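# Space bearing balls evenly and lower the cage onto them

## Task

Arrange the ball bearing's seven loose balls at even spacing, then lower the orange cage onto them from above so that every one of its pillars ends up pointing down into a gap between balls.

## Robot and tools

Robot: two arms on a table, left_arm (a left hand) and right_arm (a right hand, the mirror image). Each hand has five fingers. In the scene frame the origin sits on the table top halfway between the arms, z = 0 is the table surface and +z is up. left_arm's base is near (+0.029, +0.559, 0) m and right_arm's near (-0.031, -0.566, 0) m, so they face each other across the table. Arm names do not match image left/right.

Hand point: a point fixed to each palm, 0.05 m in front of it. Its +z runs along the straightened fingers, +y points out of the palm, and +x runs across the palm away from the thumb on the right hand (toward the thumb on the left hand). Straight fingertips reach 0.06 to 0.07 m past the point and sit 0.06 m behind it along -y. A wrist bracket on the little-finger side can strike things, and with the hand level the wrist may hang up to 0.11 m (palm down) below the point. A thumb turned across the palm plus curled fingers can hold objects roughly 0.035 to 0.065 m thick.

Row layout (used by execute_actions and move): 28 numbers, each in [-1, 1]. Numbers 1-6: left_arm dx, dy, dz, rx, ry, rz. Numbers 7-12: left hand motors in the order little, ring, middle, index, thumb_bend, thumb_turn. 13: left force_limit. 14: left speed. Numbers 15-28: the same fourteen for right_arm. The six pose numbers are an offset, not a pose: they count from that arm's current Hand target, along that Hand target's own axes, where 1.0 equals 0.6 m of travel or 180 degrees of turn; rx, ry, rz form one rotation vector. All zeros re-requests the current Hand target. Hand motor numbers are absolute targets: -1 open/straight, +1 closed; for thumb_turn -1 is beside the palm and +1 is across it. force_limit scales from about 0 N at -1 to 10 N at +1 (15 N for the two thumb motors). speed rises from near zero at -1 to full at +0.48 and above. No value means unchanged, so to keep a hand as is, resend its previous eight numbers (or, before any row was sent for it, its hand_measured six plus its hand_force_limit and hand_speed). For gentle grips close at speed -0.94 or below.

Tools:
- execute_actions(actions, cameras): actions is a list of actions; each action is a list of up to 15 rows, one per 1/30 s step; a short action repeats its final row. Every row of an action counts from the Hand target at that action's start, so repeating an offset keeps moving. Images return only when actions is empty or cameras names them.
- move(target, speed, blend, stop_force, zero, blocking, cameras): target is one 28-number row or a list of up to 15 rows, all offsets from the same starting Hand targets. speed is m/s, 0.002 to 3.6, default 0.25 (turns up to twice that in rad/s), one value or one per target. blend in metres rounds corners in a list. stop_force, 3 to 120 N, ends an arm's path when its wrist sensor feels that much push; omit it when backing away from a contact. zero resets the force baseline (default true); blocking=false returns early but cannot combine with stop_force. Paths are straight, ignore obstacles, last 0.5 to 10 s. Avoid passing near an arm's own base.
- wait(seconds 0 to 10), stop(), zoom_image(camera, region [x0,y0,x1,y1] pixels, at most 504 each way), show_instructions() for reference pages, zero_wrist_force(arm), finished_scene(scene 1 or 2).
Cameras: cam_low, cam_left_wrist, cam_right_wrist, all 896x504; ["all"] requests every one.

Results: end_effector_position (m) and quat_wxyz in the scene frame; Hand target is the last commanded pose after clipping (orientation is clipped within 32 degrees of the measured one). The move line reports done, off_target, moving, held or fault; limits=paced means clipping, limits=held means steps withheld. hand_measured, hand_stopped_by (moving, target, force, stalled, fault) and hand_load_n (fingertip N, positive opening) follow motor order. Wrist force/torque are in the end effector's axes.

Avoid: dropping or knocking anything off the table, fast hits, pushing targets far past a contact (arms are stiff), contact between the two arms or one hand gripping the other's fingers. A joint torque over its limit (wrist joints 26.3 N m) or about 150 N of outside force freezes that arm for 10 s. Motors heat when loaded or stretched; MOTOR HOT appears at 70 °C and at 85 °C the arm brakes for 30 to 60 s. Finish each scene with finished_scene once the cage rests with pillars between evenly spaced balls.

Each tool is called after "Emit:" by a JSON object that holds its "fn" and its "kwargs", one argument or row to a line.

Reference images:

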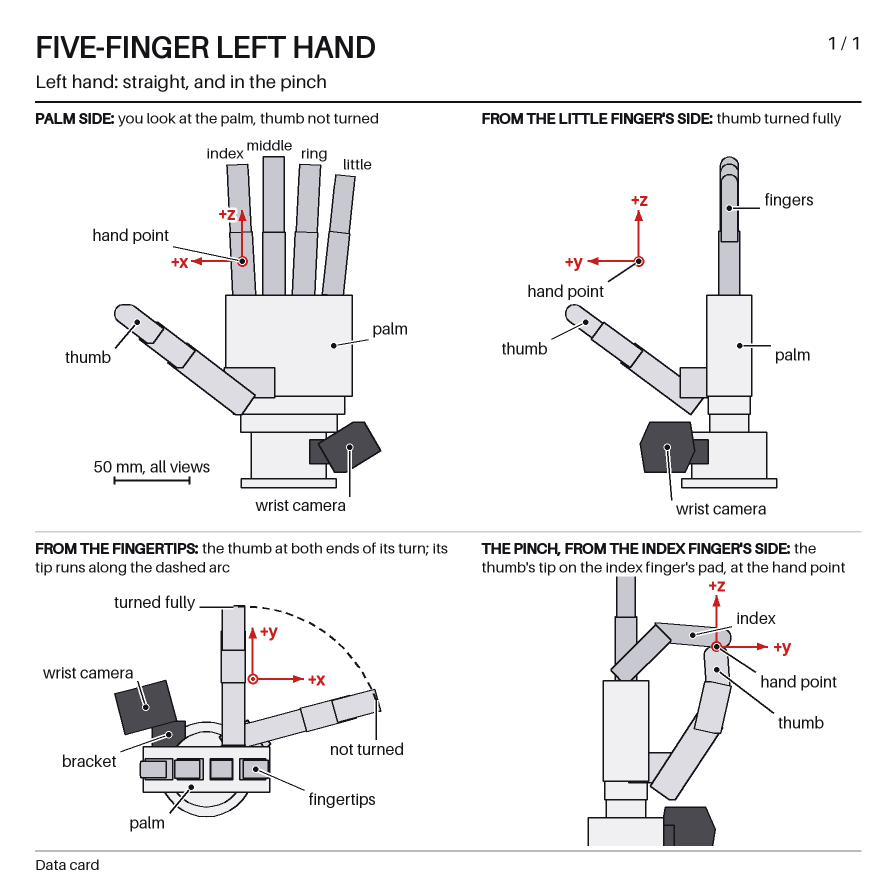

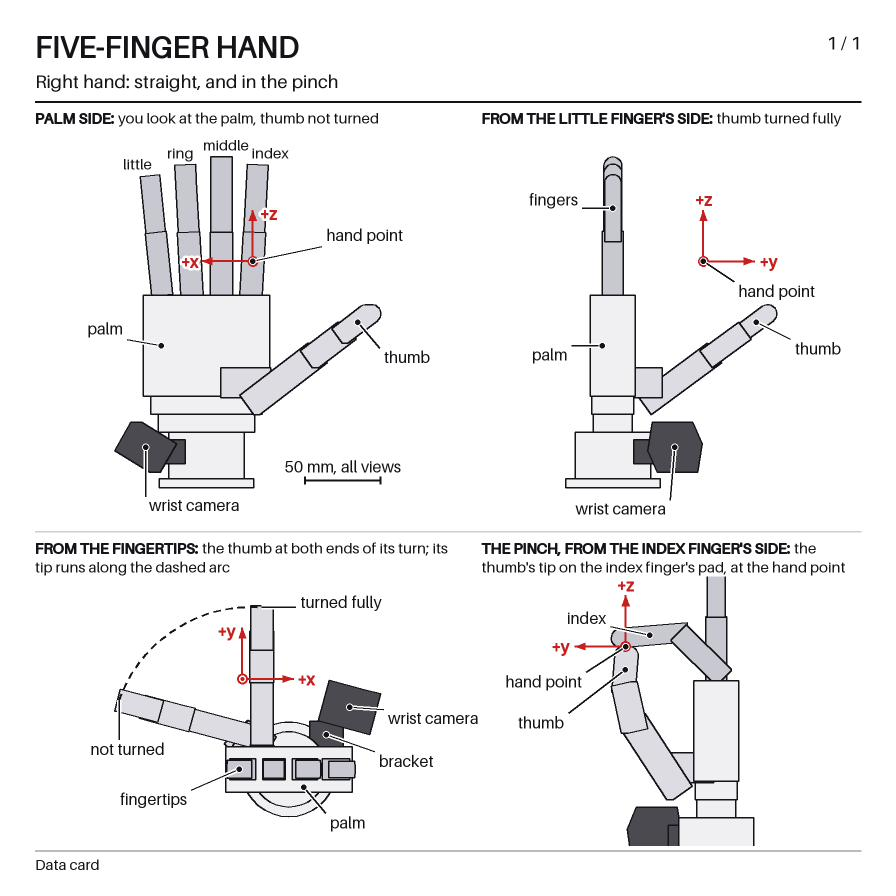

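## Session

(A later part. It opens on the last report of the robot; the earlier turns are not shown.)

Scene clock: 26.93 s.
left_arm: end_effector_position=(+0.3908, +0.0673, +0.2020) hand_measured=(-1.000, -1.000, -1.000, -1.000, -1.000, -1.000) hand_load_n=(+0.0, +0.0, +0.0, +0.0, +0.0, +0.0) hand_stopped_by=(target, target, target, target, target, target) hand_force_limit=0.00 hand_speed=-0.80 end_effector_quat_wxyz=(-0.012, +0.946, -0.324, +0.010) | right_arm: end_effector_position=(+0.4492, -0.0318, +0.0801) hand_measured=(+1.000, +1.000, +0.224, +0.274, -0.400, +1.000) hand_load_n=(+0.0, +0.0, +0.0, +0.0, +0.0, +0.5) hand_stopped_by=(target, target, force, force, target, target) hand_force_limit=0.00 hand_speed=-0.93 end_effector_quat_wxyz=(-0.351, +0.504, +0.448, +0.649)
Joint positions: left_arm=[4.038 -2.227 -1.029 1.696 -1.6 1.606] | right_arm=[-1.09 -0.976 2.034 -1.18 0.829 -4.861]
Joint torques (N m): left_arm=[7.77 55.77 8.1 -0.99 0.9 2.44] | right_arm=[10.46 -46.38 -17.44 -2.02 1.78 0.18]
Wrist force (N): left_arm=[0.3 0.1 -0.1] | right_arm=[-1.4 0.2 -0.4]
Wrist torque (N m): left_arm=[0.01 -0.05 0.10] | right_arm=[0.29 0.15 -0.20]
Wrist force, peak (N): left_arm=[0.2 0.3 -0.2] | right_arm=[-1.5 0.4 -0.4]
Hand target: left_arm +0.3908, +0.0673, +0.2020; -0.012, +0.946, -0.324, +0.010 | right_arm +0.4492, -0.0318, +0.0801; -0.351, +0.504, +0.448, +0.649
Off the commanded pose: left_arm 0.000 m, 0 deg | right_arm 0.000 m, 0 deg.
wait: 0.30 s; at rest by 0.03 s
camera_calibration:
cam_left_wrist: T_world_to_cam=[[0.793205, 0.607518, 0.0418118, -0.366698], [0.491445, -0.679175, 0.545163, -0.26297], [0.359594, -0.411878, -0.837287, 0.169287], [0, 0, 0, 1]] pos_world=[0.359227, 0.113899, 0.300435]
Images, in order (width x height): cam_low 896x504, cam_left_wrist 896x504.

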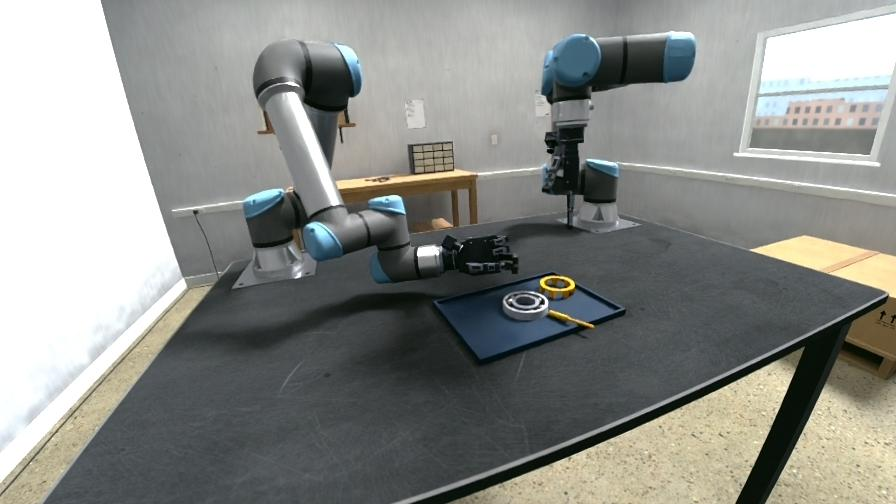

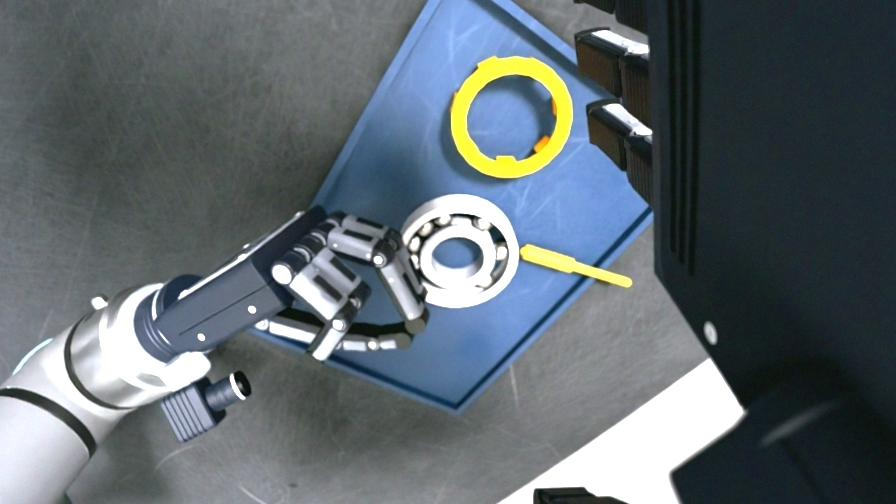

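Emit:
{"fn": "wait", "kwargs": {
  "seconds": 0.2,
  "cameras": ["cam_left_wrist","cam_low"]
}}

Emit:
{"fn": "zoom_image", "kwargs": {
  "camera": "cam_left_wrist",
  "region": [510, 220, 650, 310]
}}

Emit:
{"fn": "zoom_image", "kwargs": {
  "camera": "cam_low",
  "region": [500, 270, 620, 350]
}}

Scene clock: 27.33 s.
left_arm: end_effector_position=(+0.3908, +0.0673, +0.2020) hand_measured=(-1.000, -1.000, -1.000, -1.000, -1.000, -1.000) hand_load_n=(+0.0, +0.0, +0.0, +0.0, +0.0, +0.0) hand_stopped_by=(target, target, target, target, target, target) hand_force_limit=0.00 hand_speed=-0.80 end_effector_quat_wxyz=(-0.012, +0.946, -0.324, +0.010) | right_arm: end_effector_position=(+0.4492, -0.0318, +0.0801) hand_measured=(+1.000, +1.000, +0.224, +0.274, -0.400, +1.000) hand_load_n=(+0.0, +0.0, +0.0, +0.0, +0.0, +0.0) hand_stopped_by=(target, target, force, force, target, target) hand_force_limit=0.00 hand_speed=-0.93 end_effector_quat_wxyz=(-0.351, +0.504, +0.448, +0.649)
Joint positions: left_arm=[4.038 -2.227 -1.029 1.696 -1.6 1.606] | right_arm=[-1.09 -0.976 2.033 -1.18 0.829 -4.861]
Joint torques (N m): left_arm=[7.7 55.55 8.35 -1.01 1.02 2.33] | right_arm=[10.47 -45.92 -17.36 -2.11 1.74 0.81]
Wrist force (N): left_arm=[0.0 0.1 0.1] | right_arm=[-1.2 0.2 -0.5]
Wrist torque (N m): left_arm=[0.01 0.02 0.07] | right_arm=[0.30 0.11 -0.19]
Wrist force, peak (N): left_arm=[0.1 0.5 -0.2] | right_arm=[-1.5 0.3 -0.4]
Hand target: left_arm +0.3908, +0.0673, +0.2020; -0.012, +0.946, -0.324, +0.010 | right_arm +0.4492, -0.0318, +0.0801; -0.351, +0.504, +0.448, +0.649
Off the commanded pose: left_arm 0.000 m, 0 deg | right_arm 0.000 m, 0 deg.
wait: 0.20 s; at rest from the start
camera_calibration:
cam_left_wrist: T_world_to_cam=[[0.793205, 0.607518, 0.0418118, -0.366698], [0.491445, -0.679175, 0.545163, -0.26297], [0.359594, -0.411878, -0.837287, 0.169287], [0, 0, 0, 1]] pos_world=[0.359227, 0.113899, 0.300435]
Images, in order (width x height): cam_low 896x504, cam_left_wrist 896x504.

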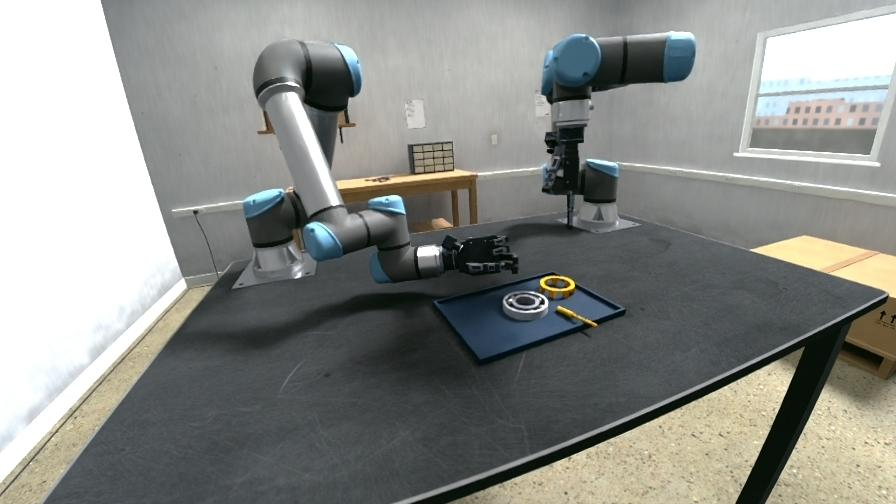

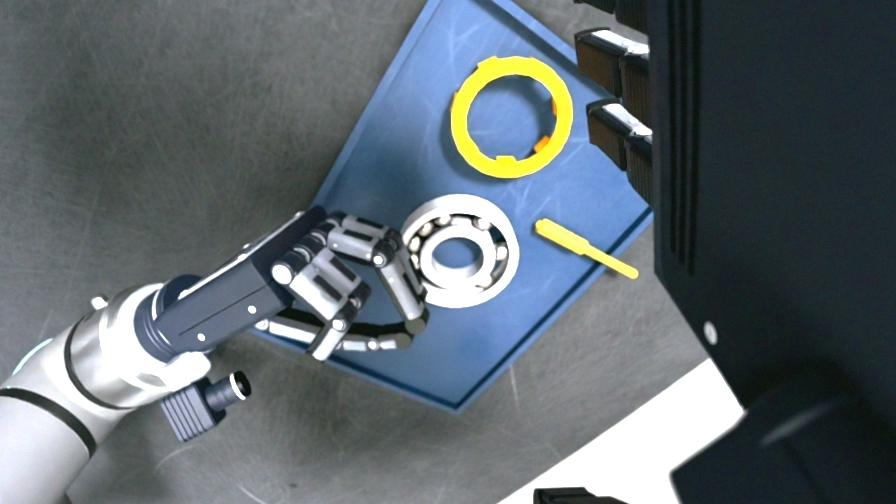

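Scaled by 3.600.

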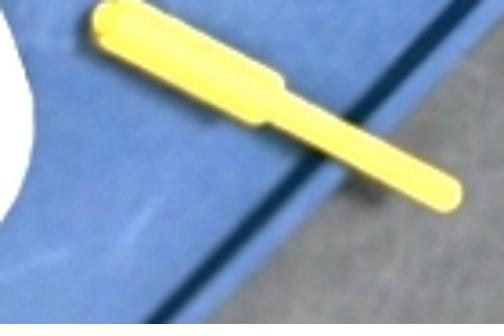

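Scaled by 4.200.

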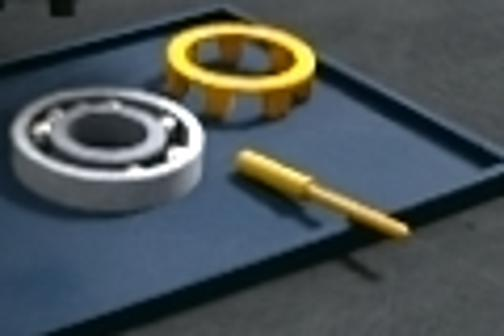

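Emit:
{"fn": "move", "kwargs": {
  "target": [
    [0,0,0,0,0,0,-1,-1,-1,-1,-1,-1,0,-0.8,0.0525,0.1776,-0.0899,0.0086,-0.1842,0.4706,1,1,-1,-1,-0.4,1,0,-0.3],
    [0,0,0,0,0,0,-1,-1,-1,-1,-1,-1,0,-0.8,-0.0261,0.0860,0.1560,0.0086,-0.1842,0.4706,1,1,-1,-1,-0.4,1,0,-0.3]
  ],
  "speed": [0.5,0.25],
  "blend": [0.02,0],
  "cameras": ["cam_left_wrist","cam_low","cam_right_wrist"]
}}

Emit:
{"fn": "zoom_image", "kwargs": {
  "camera": "cam_left_wrist",
  "region": [510, 210, 650, 300]
}}

Emit:
{"fn": "zoom_image", "kwargs": {
  "camera": "cam_low",
  "region": [500, 230, 640, 340]
}}

Scene clock: 34.67 s.
left_arm: end_effector_position=(+0.3908, +0.0673, +0.2020) hand_measured=(-1.000, -1.000, -1.000, -1.000, -1.000, -1.000) hand_load_n=(+0.0, +0.0, +0.0, +0.0, +0.0, +0.0) hand_stopped_by=(target, target, target, target, target, target) hand_force_limit=0.00 hand_speed=-0.80 end_effector_quat_wxyz=(-0.012, +0.946, -0.324, +0.010) | right_arm: end_effector_position=(+0.5318, +0.0376, +0.0850) hand_measured=(+1.000, +1.000, -1.000, -1.000, -0.400, +1.000) hand_load_n=(+0.0, +0.0, +0.0, +0.0, +0.5, +0.0) hand_stopped_by=(target, target, target, target, target, target) hand_force_limit=0.00 hand_speed=-0.30 end_effector_quat_wxyz=(-0.567, +0.816, +0.078, +0.086)
Joint positions: left_arm=[4.038 -2.227 -1.029 1.696 -1.6 1.606] | right_arm=[-1.157 -0.581 0.801 0.464 0.573 -3.988]
Joint torques (N m): left_arm=[6.68 55.88 8.8 -0.88 1.03 2.34] | right_arm=[6.79 -55.16 -25.35 -0.69 0.58 1.73]
Wrist force (N): left_arm=[-0.2 -0.1 0.1] | right_arm=[-0.5 0.7 0.2]
Wrist torque (N m): left_arm=[-0.01 0.03 0.07] | right_arm=[-0.02 0.12 0.02]
Wrist force, peak (N): left_arm=[0.4 0.2 0.2] | right_arm=[-0.4 0.5 2.4]
Hand target: left_arm +0.3908, +0.0673, +0.2020; -0.012, +0.946, -0.324, +0.010 | right_arm +0.5318, +0.0377, +0.0851; -0.567, +0.816, +0.078, +0.086
Off the commanded pose: left_arm 0.000 m, 0 deg | right_arm 0.000 m, 0 deg.
move: done
camera_calibration:
cam_left_wrist: T_world_to_cam=[[0.793205, 0.607518, 0.0418118, -0.366698], [0.491445, -0.679175, 0.545163, -0.26297], [0.359594, -0.411878, -0.837287, 0.169287], [0, 0, 0, 1]] pos_world=[0.359227, 0.113899, 0.300435]
cam_right_wrist: T_world_to_cam=[[0.496071, -0.326737, -0.80446, -0.184996], [-0.752745, -0.623617, -0.210894, 0.429722], [-0.432768, 0.710172, -0.555309, 0.363757], [0, 0, 0, 1]] pos_world=[0.572665, -0.0507927, 0.143801]

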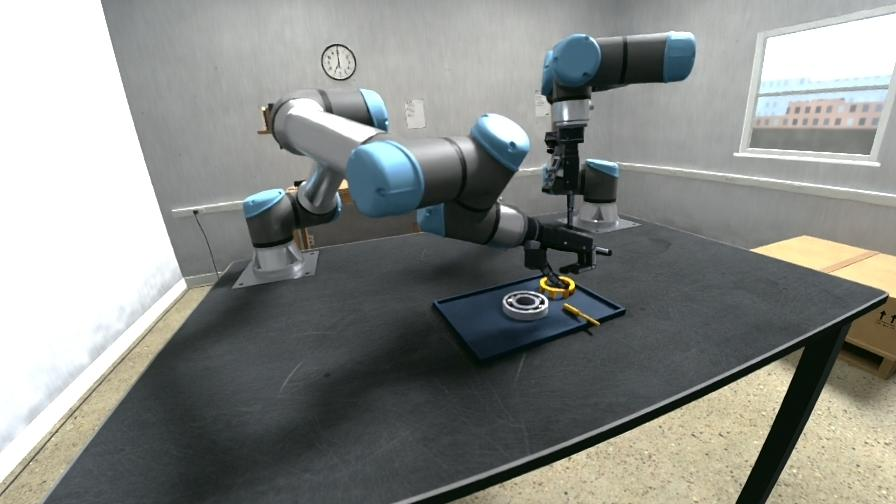

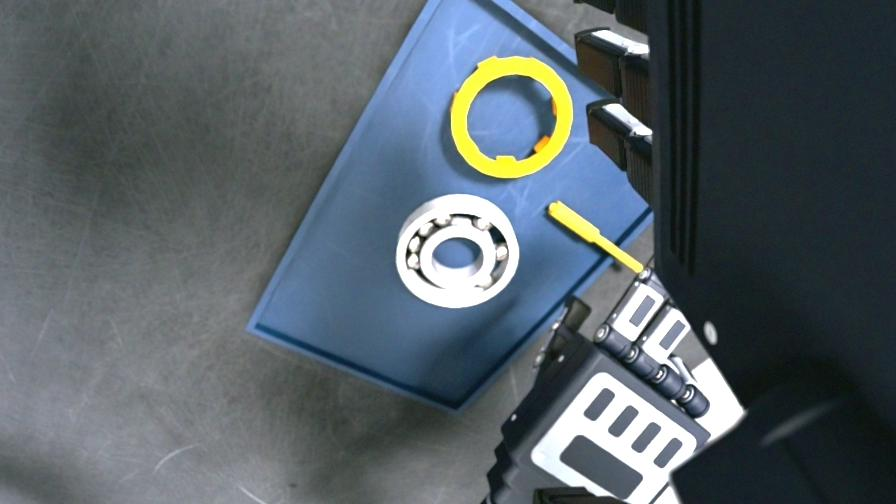

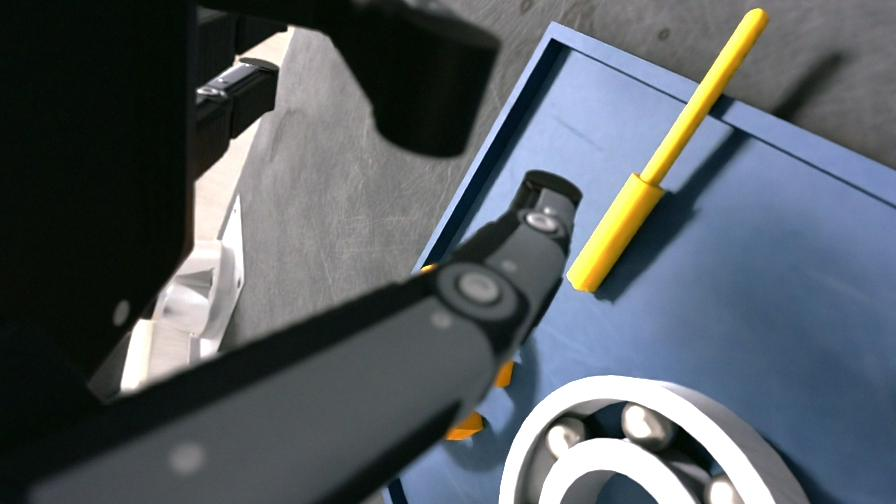

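Scaled by 3.600.

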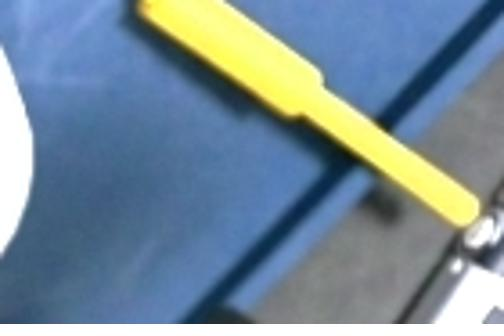

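Scaled by 3.600.

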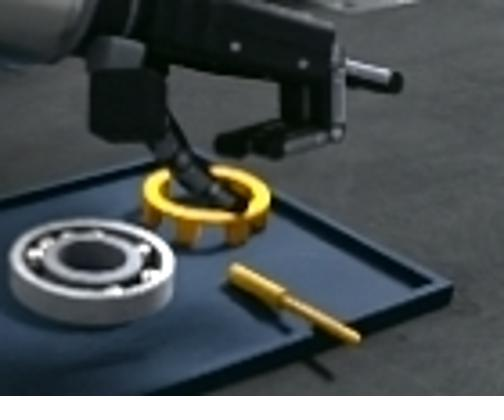

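Emit:
{"fn": "wait", "kwargs": {
  "seconds": 0.1,
  "cameras": ["cam_left_wrist","cam_right_wrist"]
}}

Emit:
{"fn": "zoom_image", "kwargs": {
  "camera": "cam_left_wrist",
  "region": [530, 190, 660, 290]
}}

Scene clock: 34.87 s.
left_arm: end_effector_position=(+0.3908, +0.0673, +0.2020) hand_measured=(-1.000, -1.000, -1.000, -1.000, -1.000, -1.000) hand_load_n=(+0.0, +0.0, +0.0, +0.5, +0.0, +0.0) hand_stopped_by=(target, target, target, target, target, target) hand_force_limit=0.00 hand_speed=-0.80 end_effector_quat_wxyz=(-0.012, +0.946, -0.324, +0.010) | right_arm: end_effector_position=(+0.5318, +0.0376, +0.0851) hand_measured=(+1.000, +1.000, -1.000, -1.000, -0.400, +1.000) hand_load_n=(+0.0, +0.0, +0.0, +0.0, +0.0, +0.5) hand_stopped_by=(target, target, target, target, target, target) hand_force_limit=0.00 hand_speed=-0.30 end_effector_quat_wxyz=(-0.567, +0.816, +0.078, +0.086)
Joint positions: left_arm=[4.038 -2.227 -1.029 1.696 -1.6 1.606] | right_arm=[-1.157 -0.581 0.801 0.464 0.573 -3.988]
Joint torques (N m): left_arm=[7.67 55.86 8.6 -0.94 1 2.43] | right_arm=[7.85 -56.09 -24.65 -0.09 0.72 1.96]
Wrist force (N): left_arm=[0.2 0.2 0.1] | right_arm=[-0.4 0.7 0.4]
Wrist torque (N m): left_arm=[0.02 -0.03 0.09] | right_arm=[-0.02 0.11 0.00]
Wrist force, peak (N): left_arm=[0.2 0.3 0.2] | right_arm=[-0.5 0.7 0.4]
Hand target: left_arm +0.3908, +0.0673, +0.2020; -0.012, +0.946, -0.324, +0.010 | right_arm +0.5318, +0.0377, +0.0851; -0.567, +0.816, +0.078, +0.086
Off the commanded pose: left_arm 0.000 m, 0 deg | right_arm 0.000 m, 0 deg.
wait: 0.10 s; at rest by 0.07 s
camera_calibration:
cam_left_wrist: T_world_to_cam=[[0.793205, 0.607518, 0.0418118, -0.366698], [0.491445, -0.679175, 0.545163, -0.26297], [0.359594, -0.411878, -0.837287, 0.169287], [0, 0, 0, 1]] pos_world=[0.359227, 0.113899, 0.300435]
cam_right_wrist: T_world_to_cam=[[0.496068, -0.326792, -0.80444, -0.184937], [-0.752793, -0.623554, -0.21091, 0.429914], [-0.432688, 0.710202, -0.555332, 0.363743], [0, 0, 0, 1]] pos_world=[0.572765, -0.0506924, 0.143901]
Images, in order (width x height): cam_left_wrist 896x504, cam_right_wrist 896x504.

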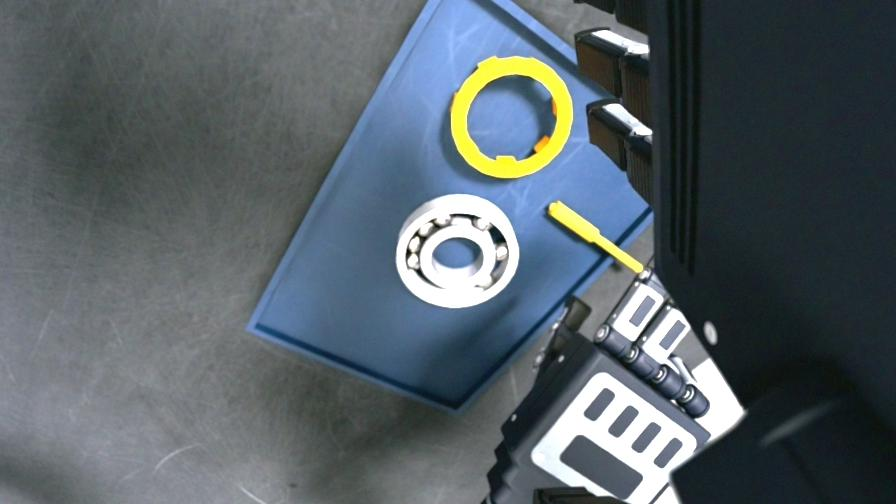

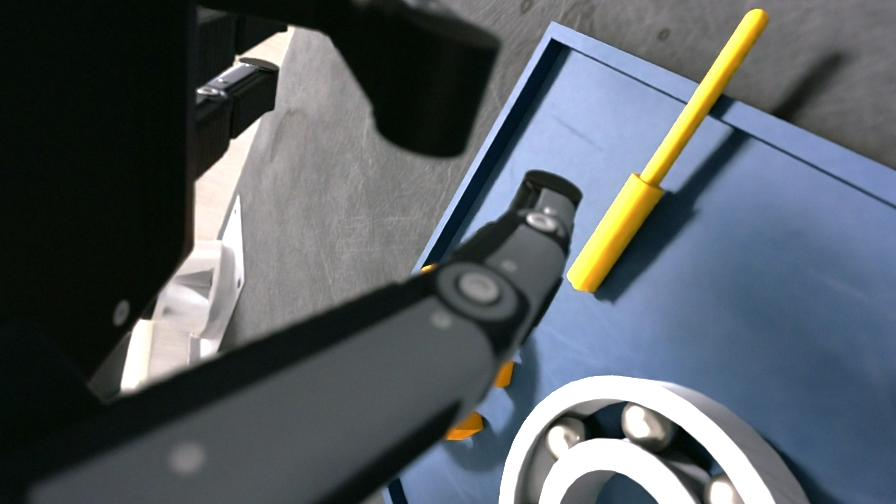

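Scaled by 3.877.

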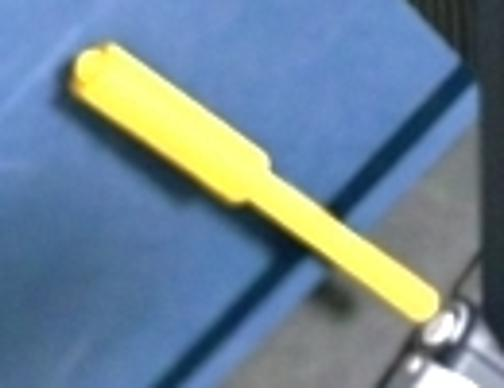

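Emit:
{"fn": "move", "kwargs": {
  "target": [0,0,0,0,0,0,-1,-1,-1,-1,-1,-1,0,-0.8,-0.0123,0.0270,0.0423,-0.0129,0.0451,-0.0051,1,1,-1,-1,-0.4,1,0,-0.3],
  "speed": 0.15,
  "cameras": ["cam_left_wrist","cam_low","cam_right_wrist"]
}}

Emit:
{"fn": "zoom_image", "kwargs": {
  "camera": "cam_left_wrist",
  "region": [510, 170, 670, 310]
}}

Emit:
{"fn": "zoom_image", "kwargs": {
  "camera": "cam_low",
  "region": [500, 230, 640, 340]
}}

Scene clock: 36.53 s.
left_arm: end_effector_position=(+0.3908, +0.0673, +0.2020) hand_measured=(-1.000, -1.000, -1.000, -1.000, -1.000, -1.000) hand_load_n=(+0.0, +0.0, +0.0, +0.0, +0.0, +0.0) hand_stopped_by=(target, target, target, target, target, target) hand_force_limit=0.00 hand_speed=-0.80 end_effector_quat_wxyz=(-0.012, +0.946, -0.324, +0.010) | right_arm: end_effector_position=(+0.5295, +0.0558, +0.0601) hand_measured=(+1.000, +1.000, -1.000, -1.000, -0.400, +1.000) hand_load_n=(+0.0, +0.0, +0.0, +0.0, +0.0, +0.0) hand_stopped_by=(target, target, target, target, target, target) hand_force_limit=0.00 hand_speed=-0.30 end_effector_quat_wxyz=(-0.554, +0.818, +0.043, +0.149)
Joint positions: left_arm=[4.038 -2.227 -1.029 1.696 -1.6 1.606] | right_arm=[-1.103 -0.663 0.999 0.191 0.747 -3.862]
Joint torques (N m): left_arm=[7.86 55.59 9 -0.96 1.07 2.39] | right_arm=[-9.69 -37.08 -12.97 -0.94 1.02 -0.55]
Wrist force (N): left_arm=[0.0 0.0 0.0] | right_arm=[-0.3 0.6 0.2]
Wrist torque (N m): left_arm=[0.00 0.00 0.08] | right_arm=[-0.01 0.10 0.04]
Wrist force, peak (N): left_arm=[0.5 0.0 -0.2] | right_arm=[-0.9 0.8 0.8]
Hand target: left_arm +0.3908, +0.0673, +0.2020; -0.012, +0.946, -0.324, +0.010 | right_arm +0.5295, +0.0557, +0.0599; -0.554, +0.818, +0.043, +0.149
Off the commanded pose: left_arm 0.000 m, 0 deg | right_arm 0.000 m, 0 deg.
move: done
camera_calibration:
cam_left_wrist: T_world_to_cam=[[0.793205, 0.607518, 0.0418118, -0.366698], [0.491445, -0.679175, 0.545163, -0.26297], [0.359594, -0.411878, -0.837287, 0.169287], [0, 0, 0, 1]] pos_world=[0.359227, 0.113899, 0.300435]
cam_right_wrist: T_world_to_cam=[[0.499356, -0.399321, -0.768887, -0.19778], [-0.813463, -0.521535, -0.257447, 0.463332], [-0.298198, 0.754018, -0.585264, 0.264165], [0, 0, 0, 1]] pos_world=[0.55444, -0.0365189, 0.12182]

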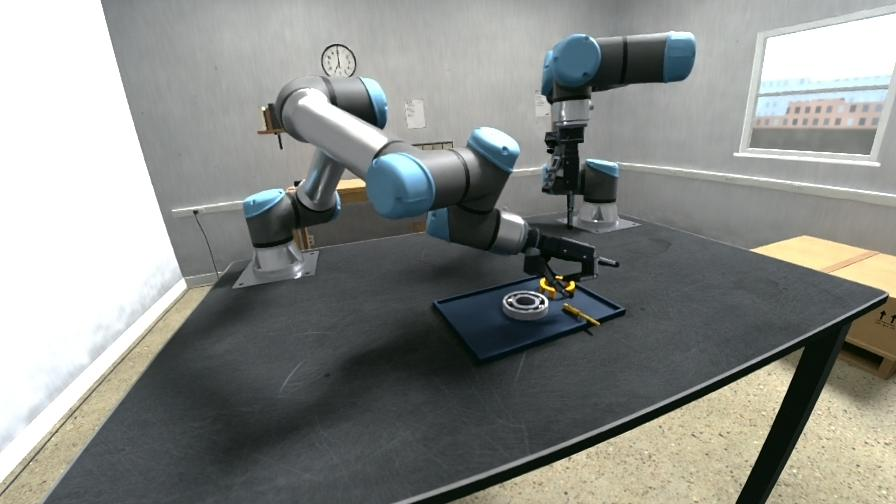

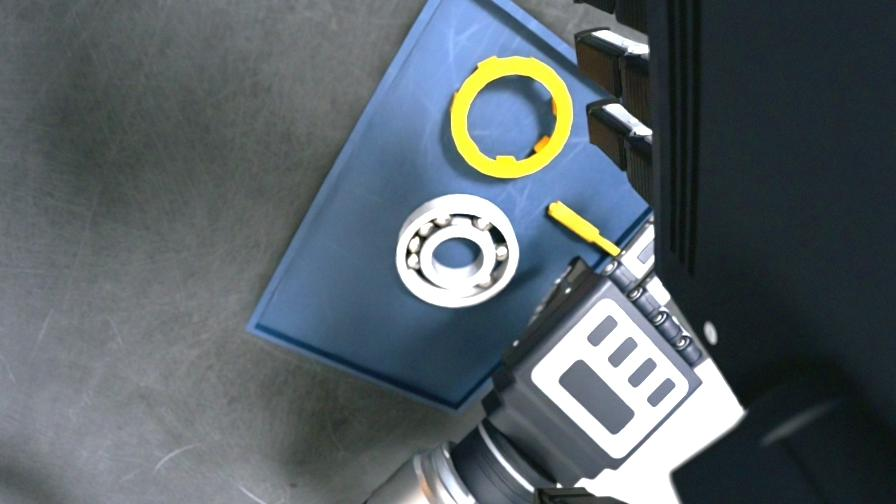

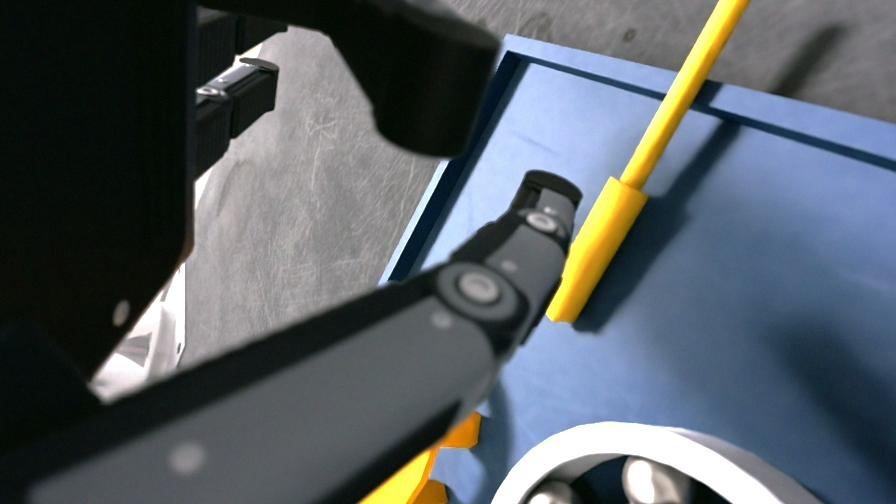

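Scaled by 3.150.

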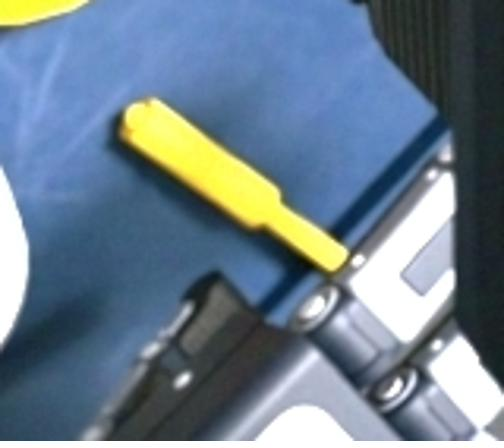

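Scaled by 3.600.

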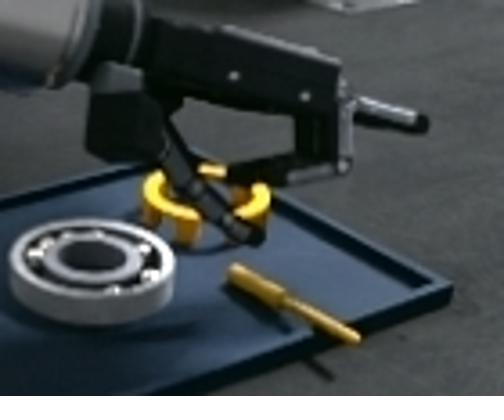

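Emit:
{"fn": "move", "kwargs": {
  "target": [
    [0,0,0,0,0,0,-1,-1,-1,-1,-1,-1,0,-0.8,-0.0145,0.0447,0.0171,0,0,0,1,1,-1,-1,-0.4,1,0,-0.3],
    [0,0,0,0,0,0,-1,-1,-1,-1,-1,-1,0,-0.8,-0.0186,0.0573,0.0219,0,0,0,1,1,-1,-1,-0.4,1,0,-0.3]
  ],
  "speed": [0.04,0.012],
  "stop_force": 3,
  "cameras": ["cam_left_wrist","cam_low","cam_right_wrist"]
}}

Emit:
{"fn": "zoom_image", "kwargs": {
  "camera": "cam_left_wrist",
  "region": [510, 170, 670, 310]
}}

Emit:
{"fn": "zoom_image", "kwargs": {
  "camera": "cam_low",
  "region": [500, 230, 640, 340]
}}

Scene clock: 40.87 s.
left_arm: end_effector_position=(+0.3908, +0.0673, +0.2020) hand_measured=(-1.000, -1.000, -1.000, -1.000, -1.000, -1.000) hand_load_n=(-0.5, +0.0, +0.0, +0.0, +0.0, +0.0) hand_stopped_by=(target, target, target, target, target, target) hand_force_limit=0.00 hand_speed=-0.80 end_effector_quat_wxyz=(-0.012, +0.946, -0.324, +0.010) | right_arm: end_effector_position=(+0.5296, +0.0556, +0.0217) hand_measured=(+1.000, +1.000, -1.000, -1.000, -0.400, +1.000) hand_load_n=(+0.0, +0.0, -0.5, -0.5, -1.0, +0.0) hand_stopped_by=(target, target, target, target, target, target) hand_force_limit=0.00 hand_speed=-0.30 end_effector_quat_wxyz=(-0.554, +0.818, +0.043, +0.149)
Joint positions: left_arm=[4.038 -2.227 -1.029 1.696 -1.6 1.606] | right_arm=[-1.103 -0.624 1.03 0.122 0.748 -3.862]
Joint torques (N m): left_arm=[7.34 55.37 9.17 -0.96 0.95 2.38] | right_arm=[-9.37 -60.32 -25.1 1.44 -0.48 -0.26]
Wrist force (N): left_arm=[0.1 0.2 0.0] | right_arm=[0.2 -2.2 -1.6]
Wrist torque (N m): left_arm=[0.02 -0.02 0.09] | right_arm=[-0.19 0.08 0.01]
Wrist force, peak (N): left_arm=[-0.3 0.4 0.2] | right_arm=[0.3 -3.6 -2.6]
Hand target: left_arm +0.3908, +0.0673, +0.2020; -0.012, +0.946, -0.324, +0.010 | right_arm +0.5296, +0.0556, +0.0217; -0.554, +0.818, +0.043, +0.149
Off the commanded pose: left_arm 0.000 m, 0 deg | right_arm 0.000 m, 0 deg.
move: contact (right_arm); path passed 1 of 2 targets
camera_calibration:
cam_left_wrist: T_world_to_cam=[[0.793205, 0.607518, 0.0418118, -0.366698], [0.491445, -0.679175, 0.545163, -0.26297], [0.359594, -0.411878, -0.837287, 0.169287], [0, 0, 0, 1]] pos_world=[0.359227, 0.113899, 0.300435]
cam_right_wrist: T_world_to_cam=[[0.499177, -0.39953, -0.768894, -0.227302], [-0.813638, -0.521313, -0.257343, 0.453573], [-0.298018, 0.754062, -0.5853, 0.241701], [0, 0, 0, 1]] pos_world=[0.55454, -0.0366177, 0.0834201]

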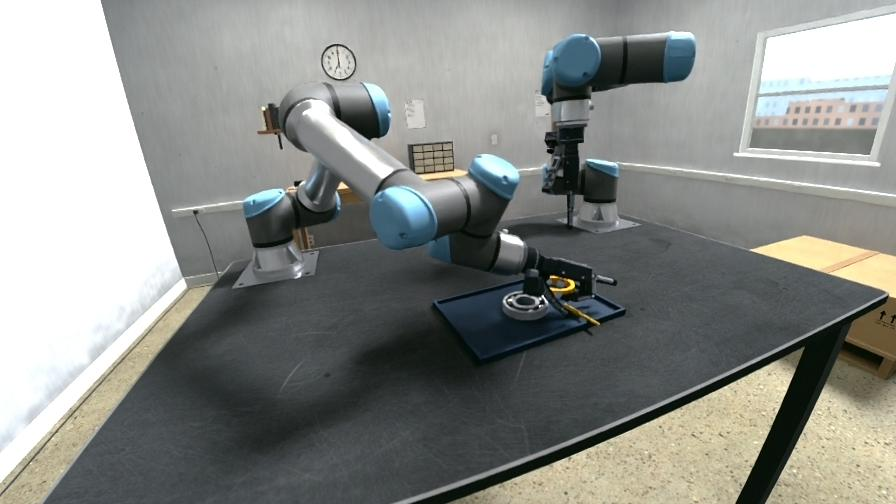

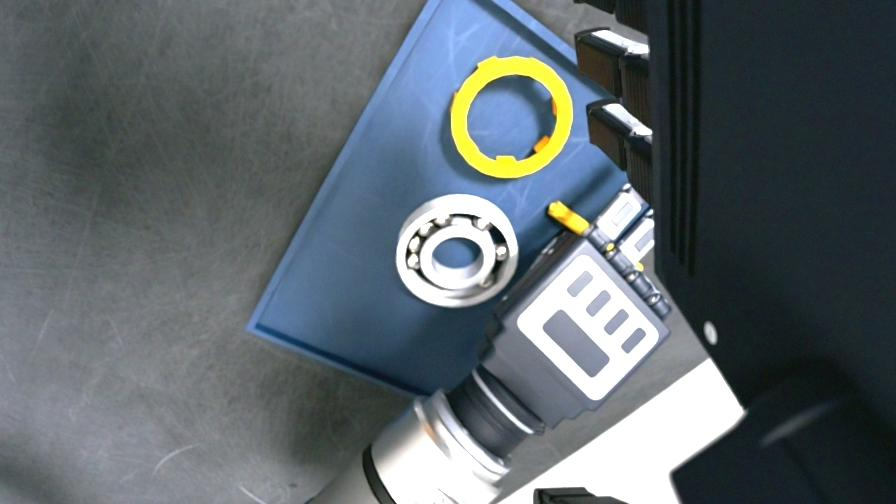

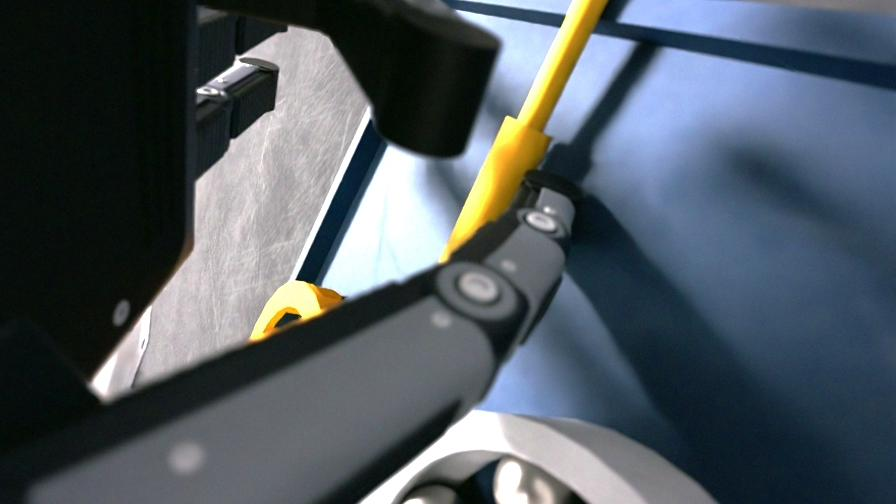

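Scaled by 3.150.

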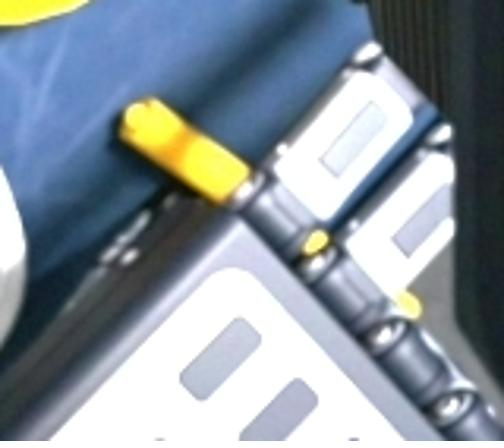

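Scaled by 3.600.

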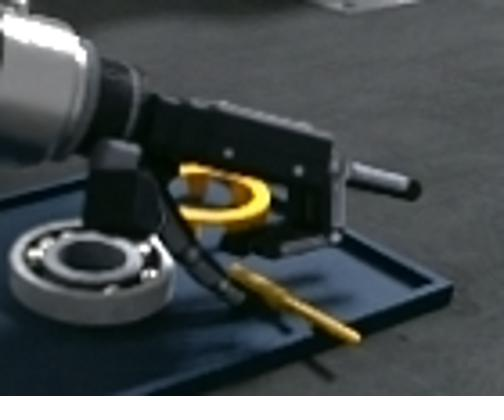

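Emit:
{"fn": "move", "kwargs": {
  "target": [0,0,0,0,0,0,-1,-1,-1,-1,-1,-1,0,-0.8,0,0,0,0,0,0,1,1,-0.1,-0.1,-0.4,1,-0.4,-0.5],
  "speed": 0.05,
  "cameras": []
}}

Emit:
{"fn": "move", "kwargs": {
  "target": [0,0,0,0,0,0,-1,-1,-1,-1,-1,-1,0,-0.8,0,0,0,0,0,0,1,1,0.5,0.5,-0.4,1,-0.4,-0.92],
  "speed": 0.05,
  "cameras": ["cam_left_wrist","cam_low","cam_right_wrist"]
}}

Emit:
{"fn": "zoom_image", "kwargs": {
  "camera": "cam_low",
  "region": [500, 230, 640, 340]
}}

Scene clock: 42.03 s.
left_arm: end_effector_position=(+0.3908, +0.0673, +0.2020) hand_measured=(-1.000, -1.000, -1.000, -1.000, -1.000, -1.000) hand_load_n=(+0.0, +0.0, +0.0, +0.0, +0.0, +0.0) hand_stopped_by=(target, target, target, target, target, target) hand_force_limit=0.00 hand_speed=-0.80 end_effector_quat_wxyz=(-0.012, +0.946, -0.324, +0.010) | right_arm: end_effector_position=(+0.5296, +0.0556, +0.0217) hand_measured=(+1.000, +1.000, -0.100, -0.100, -0.400, +1.000) hand_load_n=(+0.0, +0.0, +0.0, +0.0, -1.5, -0.5) hand_stopped_by=(target, target, target, target, target, target) hand_force_limit=-0.40 hand_speed=-0.50 end_effector_quat_wxyz=(-0.554, +0.818, +0.043, +0.149)
Joint positions: left_arm=[4.038 -2.227 -1.029 1.696 -1.6 1.606] | right_arm=[-1.103 -0.624 1.03 0.122 0.748 -3.862]
Joint torques (N m): left_arm=[7.18 56.07 9.41 -0.9 0.98 2.4] | right_arm=[-6.04 -59.8 -21.75 0.92 0.88 -0.28]
Wrist force (N): left_arm=[-0.1 0.1 -0.1] | right_arm=[0.2 -2.2 -1.8]
Wrist torque (N m): left_arm=[0.01 0.02 0.07] | right_arm=[-0.16 0.09 0.01]
Wrist force, peak (N): left_arm=[0.0 0.5 0.0] | right_arm=[0.1 -2.3 -1.8]
Hand target: left_arm +0.3908, +0.0673, +0.2020; -0.012, +0.946, -0.324, +0.010 | right_arm +0.5296, +0.0556, +0.0217; -0.554, +0.818, +0.043, +0.149
Off the commanded pose: left_arm 0.000 m, 0 deg | right_arm 0.000 m, 0 deg.
move: done
No camera images: "cameras" was empty.

Scene clock: 43.80 s.
left_arm: end_effector_position=(+0.3908, +0.0673, +0.2020) hand_measured=(-1.000, -1.000, -1.000, -1.000, -1.000, -1.000) hand_load_n=(+0.0, +0.0, +0.0, +0.0, +0.0, +0.0) hand_stopped_by=(target, target, target, target, target, target) hand_force_limit=0.00 hand_speed=-0.80 end_effector_quat_wxyz=(-0.012, +0.946, -0.324, +0.010) | right_arm: end_effector_position=(+0.5296, +0.0556, +0.0217) hand_measured=(+1.000, +1.000, +0.198, +0.236, -0.400, +1.000) hand_load_n=(+0.0, +0.0, +4.5, +3.0, +1.5, +0.0) hand_stopped_by=(target, target, force, force, target, target) hand_force_limit=-0.40 hand_speed=-0.92 end_effector_quat_wxyz=(-0.554, +0.818, +0.043, +0.149)
Joint positions: left_arm=[4.038 -2.227 -1.029 1.696 -1.6 1.606] | right_arm=[-1.103 -0.624 1.03 0.122 0.748 -3.862]
Joint torques (N m): left_arm=[6.59 55.1 9.5 -0.91 1.01 2.4] | right_arm=[-4.69 -59.12 -16.45 -0.14 1.02 -0.06]
Wrist force (N): left_arm=[0.1 0.0 0.2] | right_arm=[0.2 -5.2 0.2]
Wrist torque (N m): left_arm=[-0.02 0.00 0.09] | right_arm=[-0.23 0.06 -0.03]
Wrist force, peak (N): left_arm=[0.4 0.2 0.0] | right_arm=[0.2 -5.3 0.1]
Hand target: left_arm +0.3908, +0.0673, +0.2020; -0.012, +0.946, -0.324, +0.010 | right_arm +0.5296, +0.0556, +0.0217; -0.554, +0.818, +0.043, +0.149
Off the commanded pose: left_arm 0.000 m, 0 deg | right_arm 0.000 m, 0 deg.
move: done
camera_calibration:
cam_left_wrist: T_world_to_cam=[[0.793205, 0.607518, 0.0418118, -0.366698], [0.491445, -0.679175, 0.545163, -0.26297], [0.359594, -0.411878, -0.837287, 0.169287], [0, 0, 0, 1]] pos_world=[0.359227, 0.113899, 0.300435]
cam_right_wrist: T_world_to_cam=[[0.499177, -0.39953, -0.768894, -0.227302], [-0.813638, -0.521313, -0.257343, 0.453573], [-0.298018, 0.754062, -0.5853, 0.241701], [0, 0, 0, 1]] pos_world=[0.55454, -0.0366177, 0.0834201]

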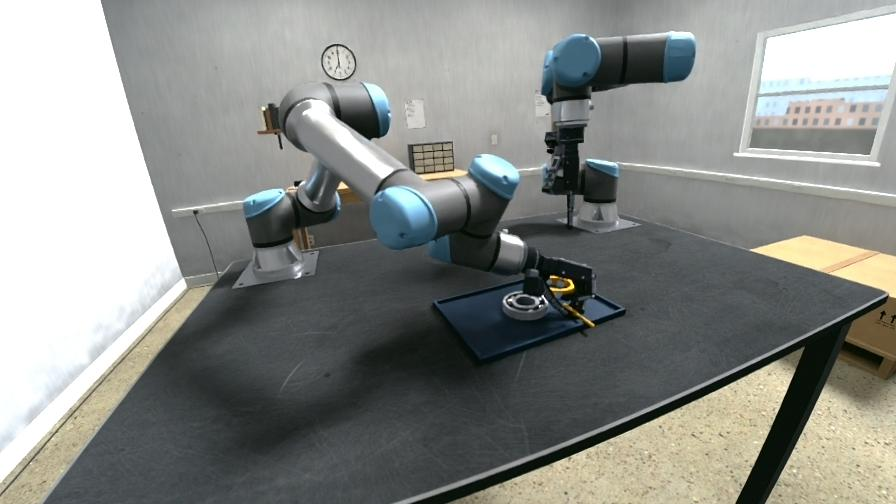

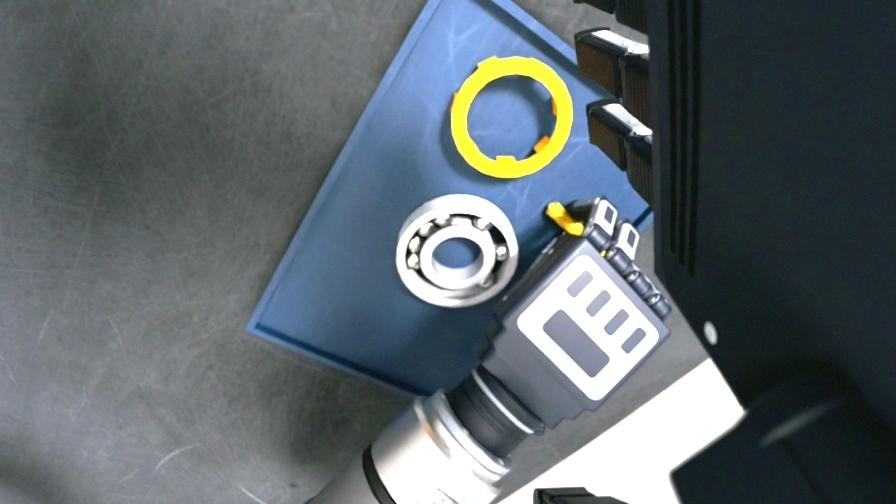

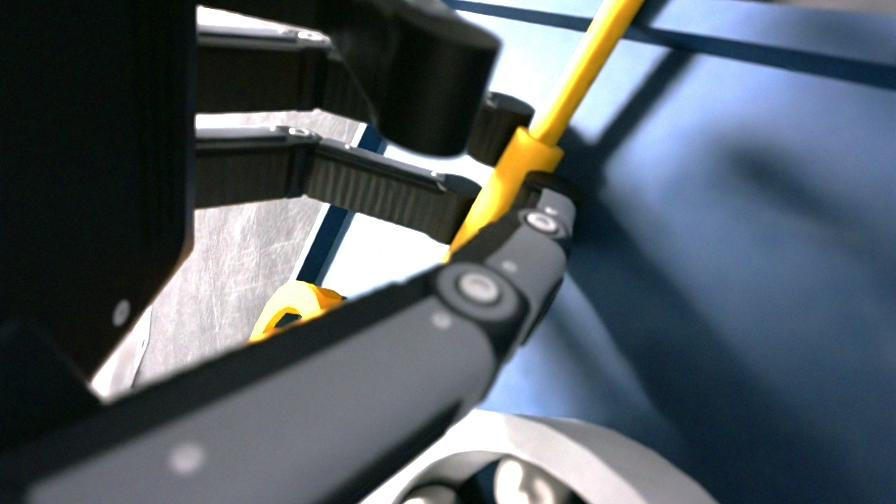

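Scaled by 3.600.

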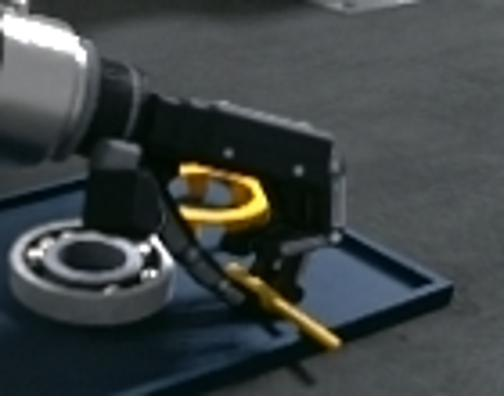

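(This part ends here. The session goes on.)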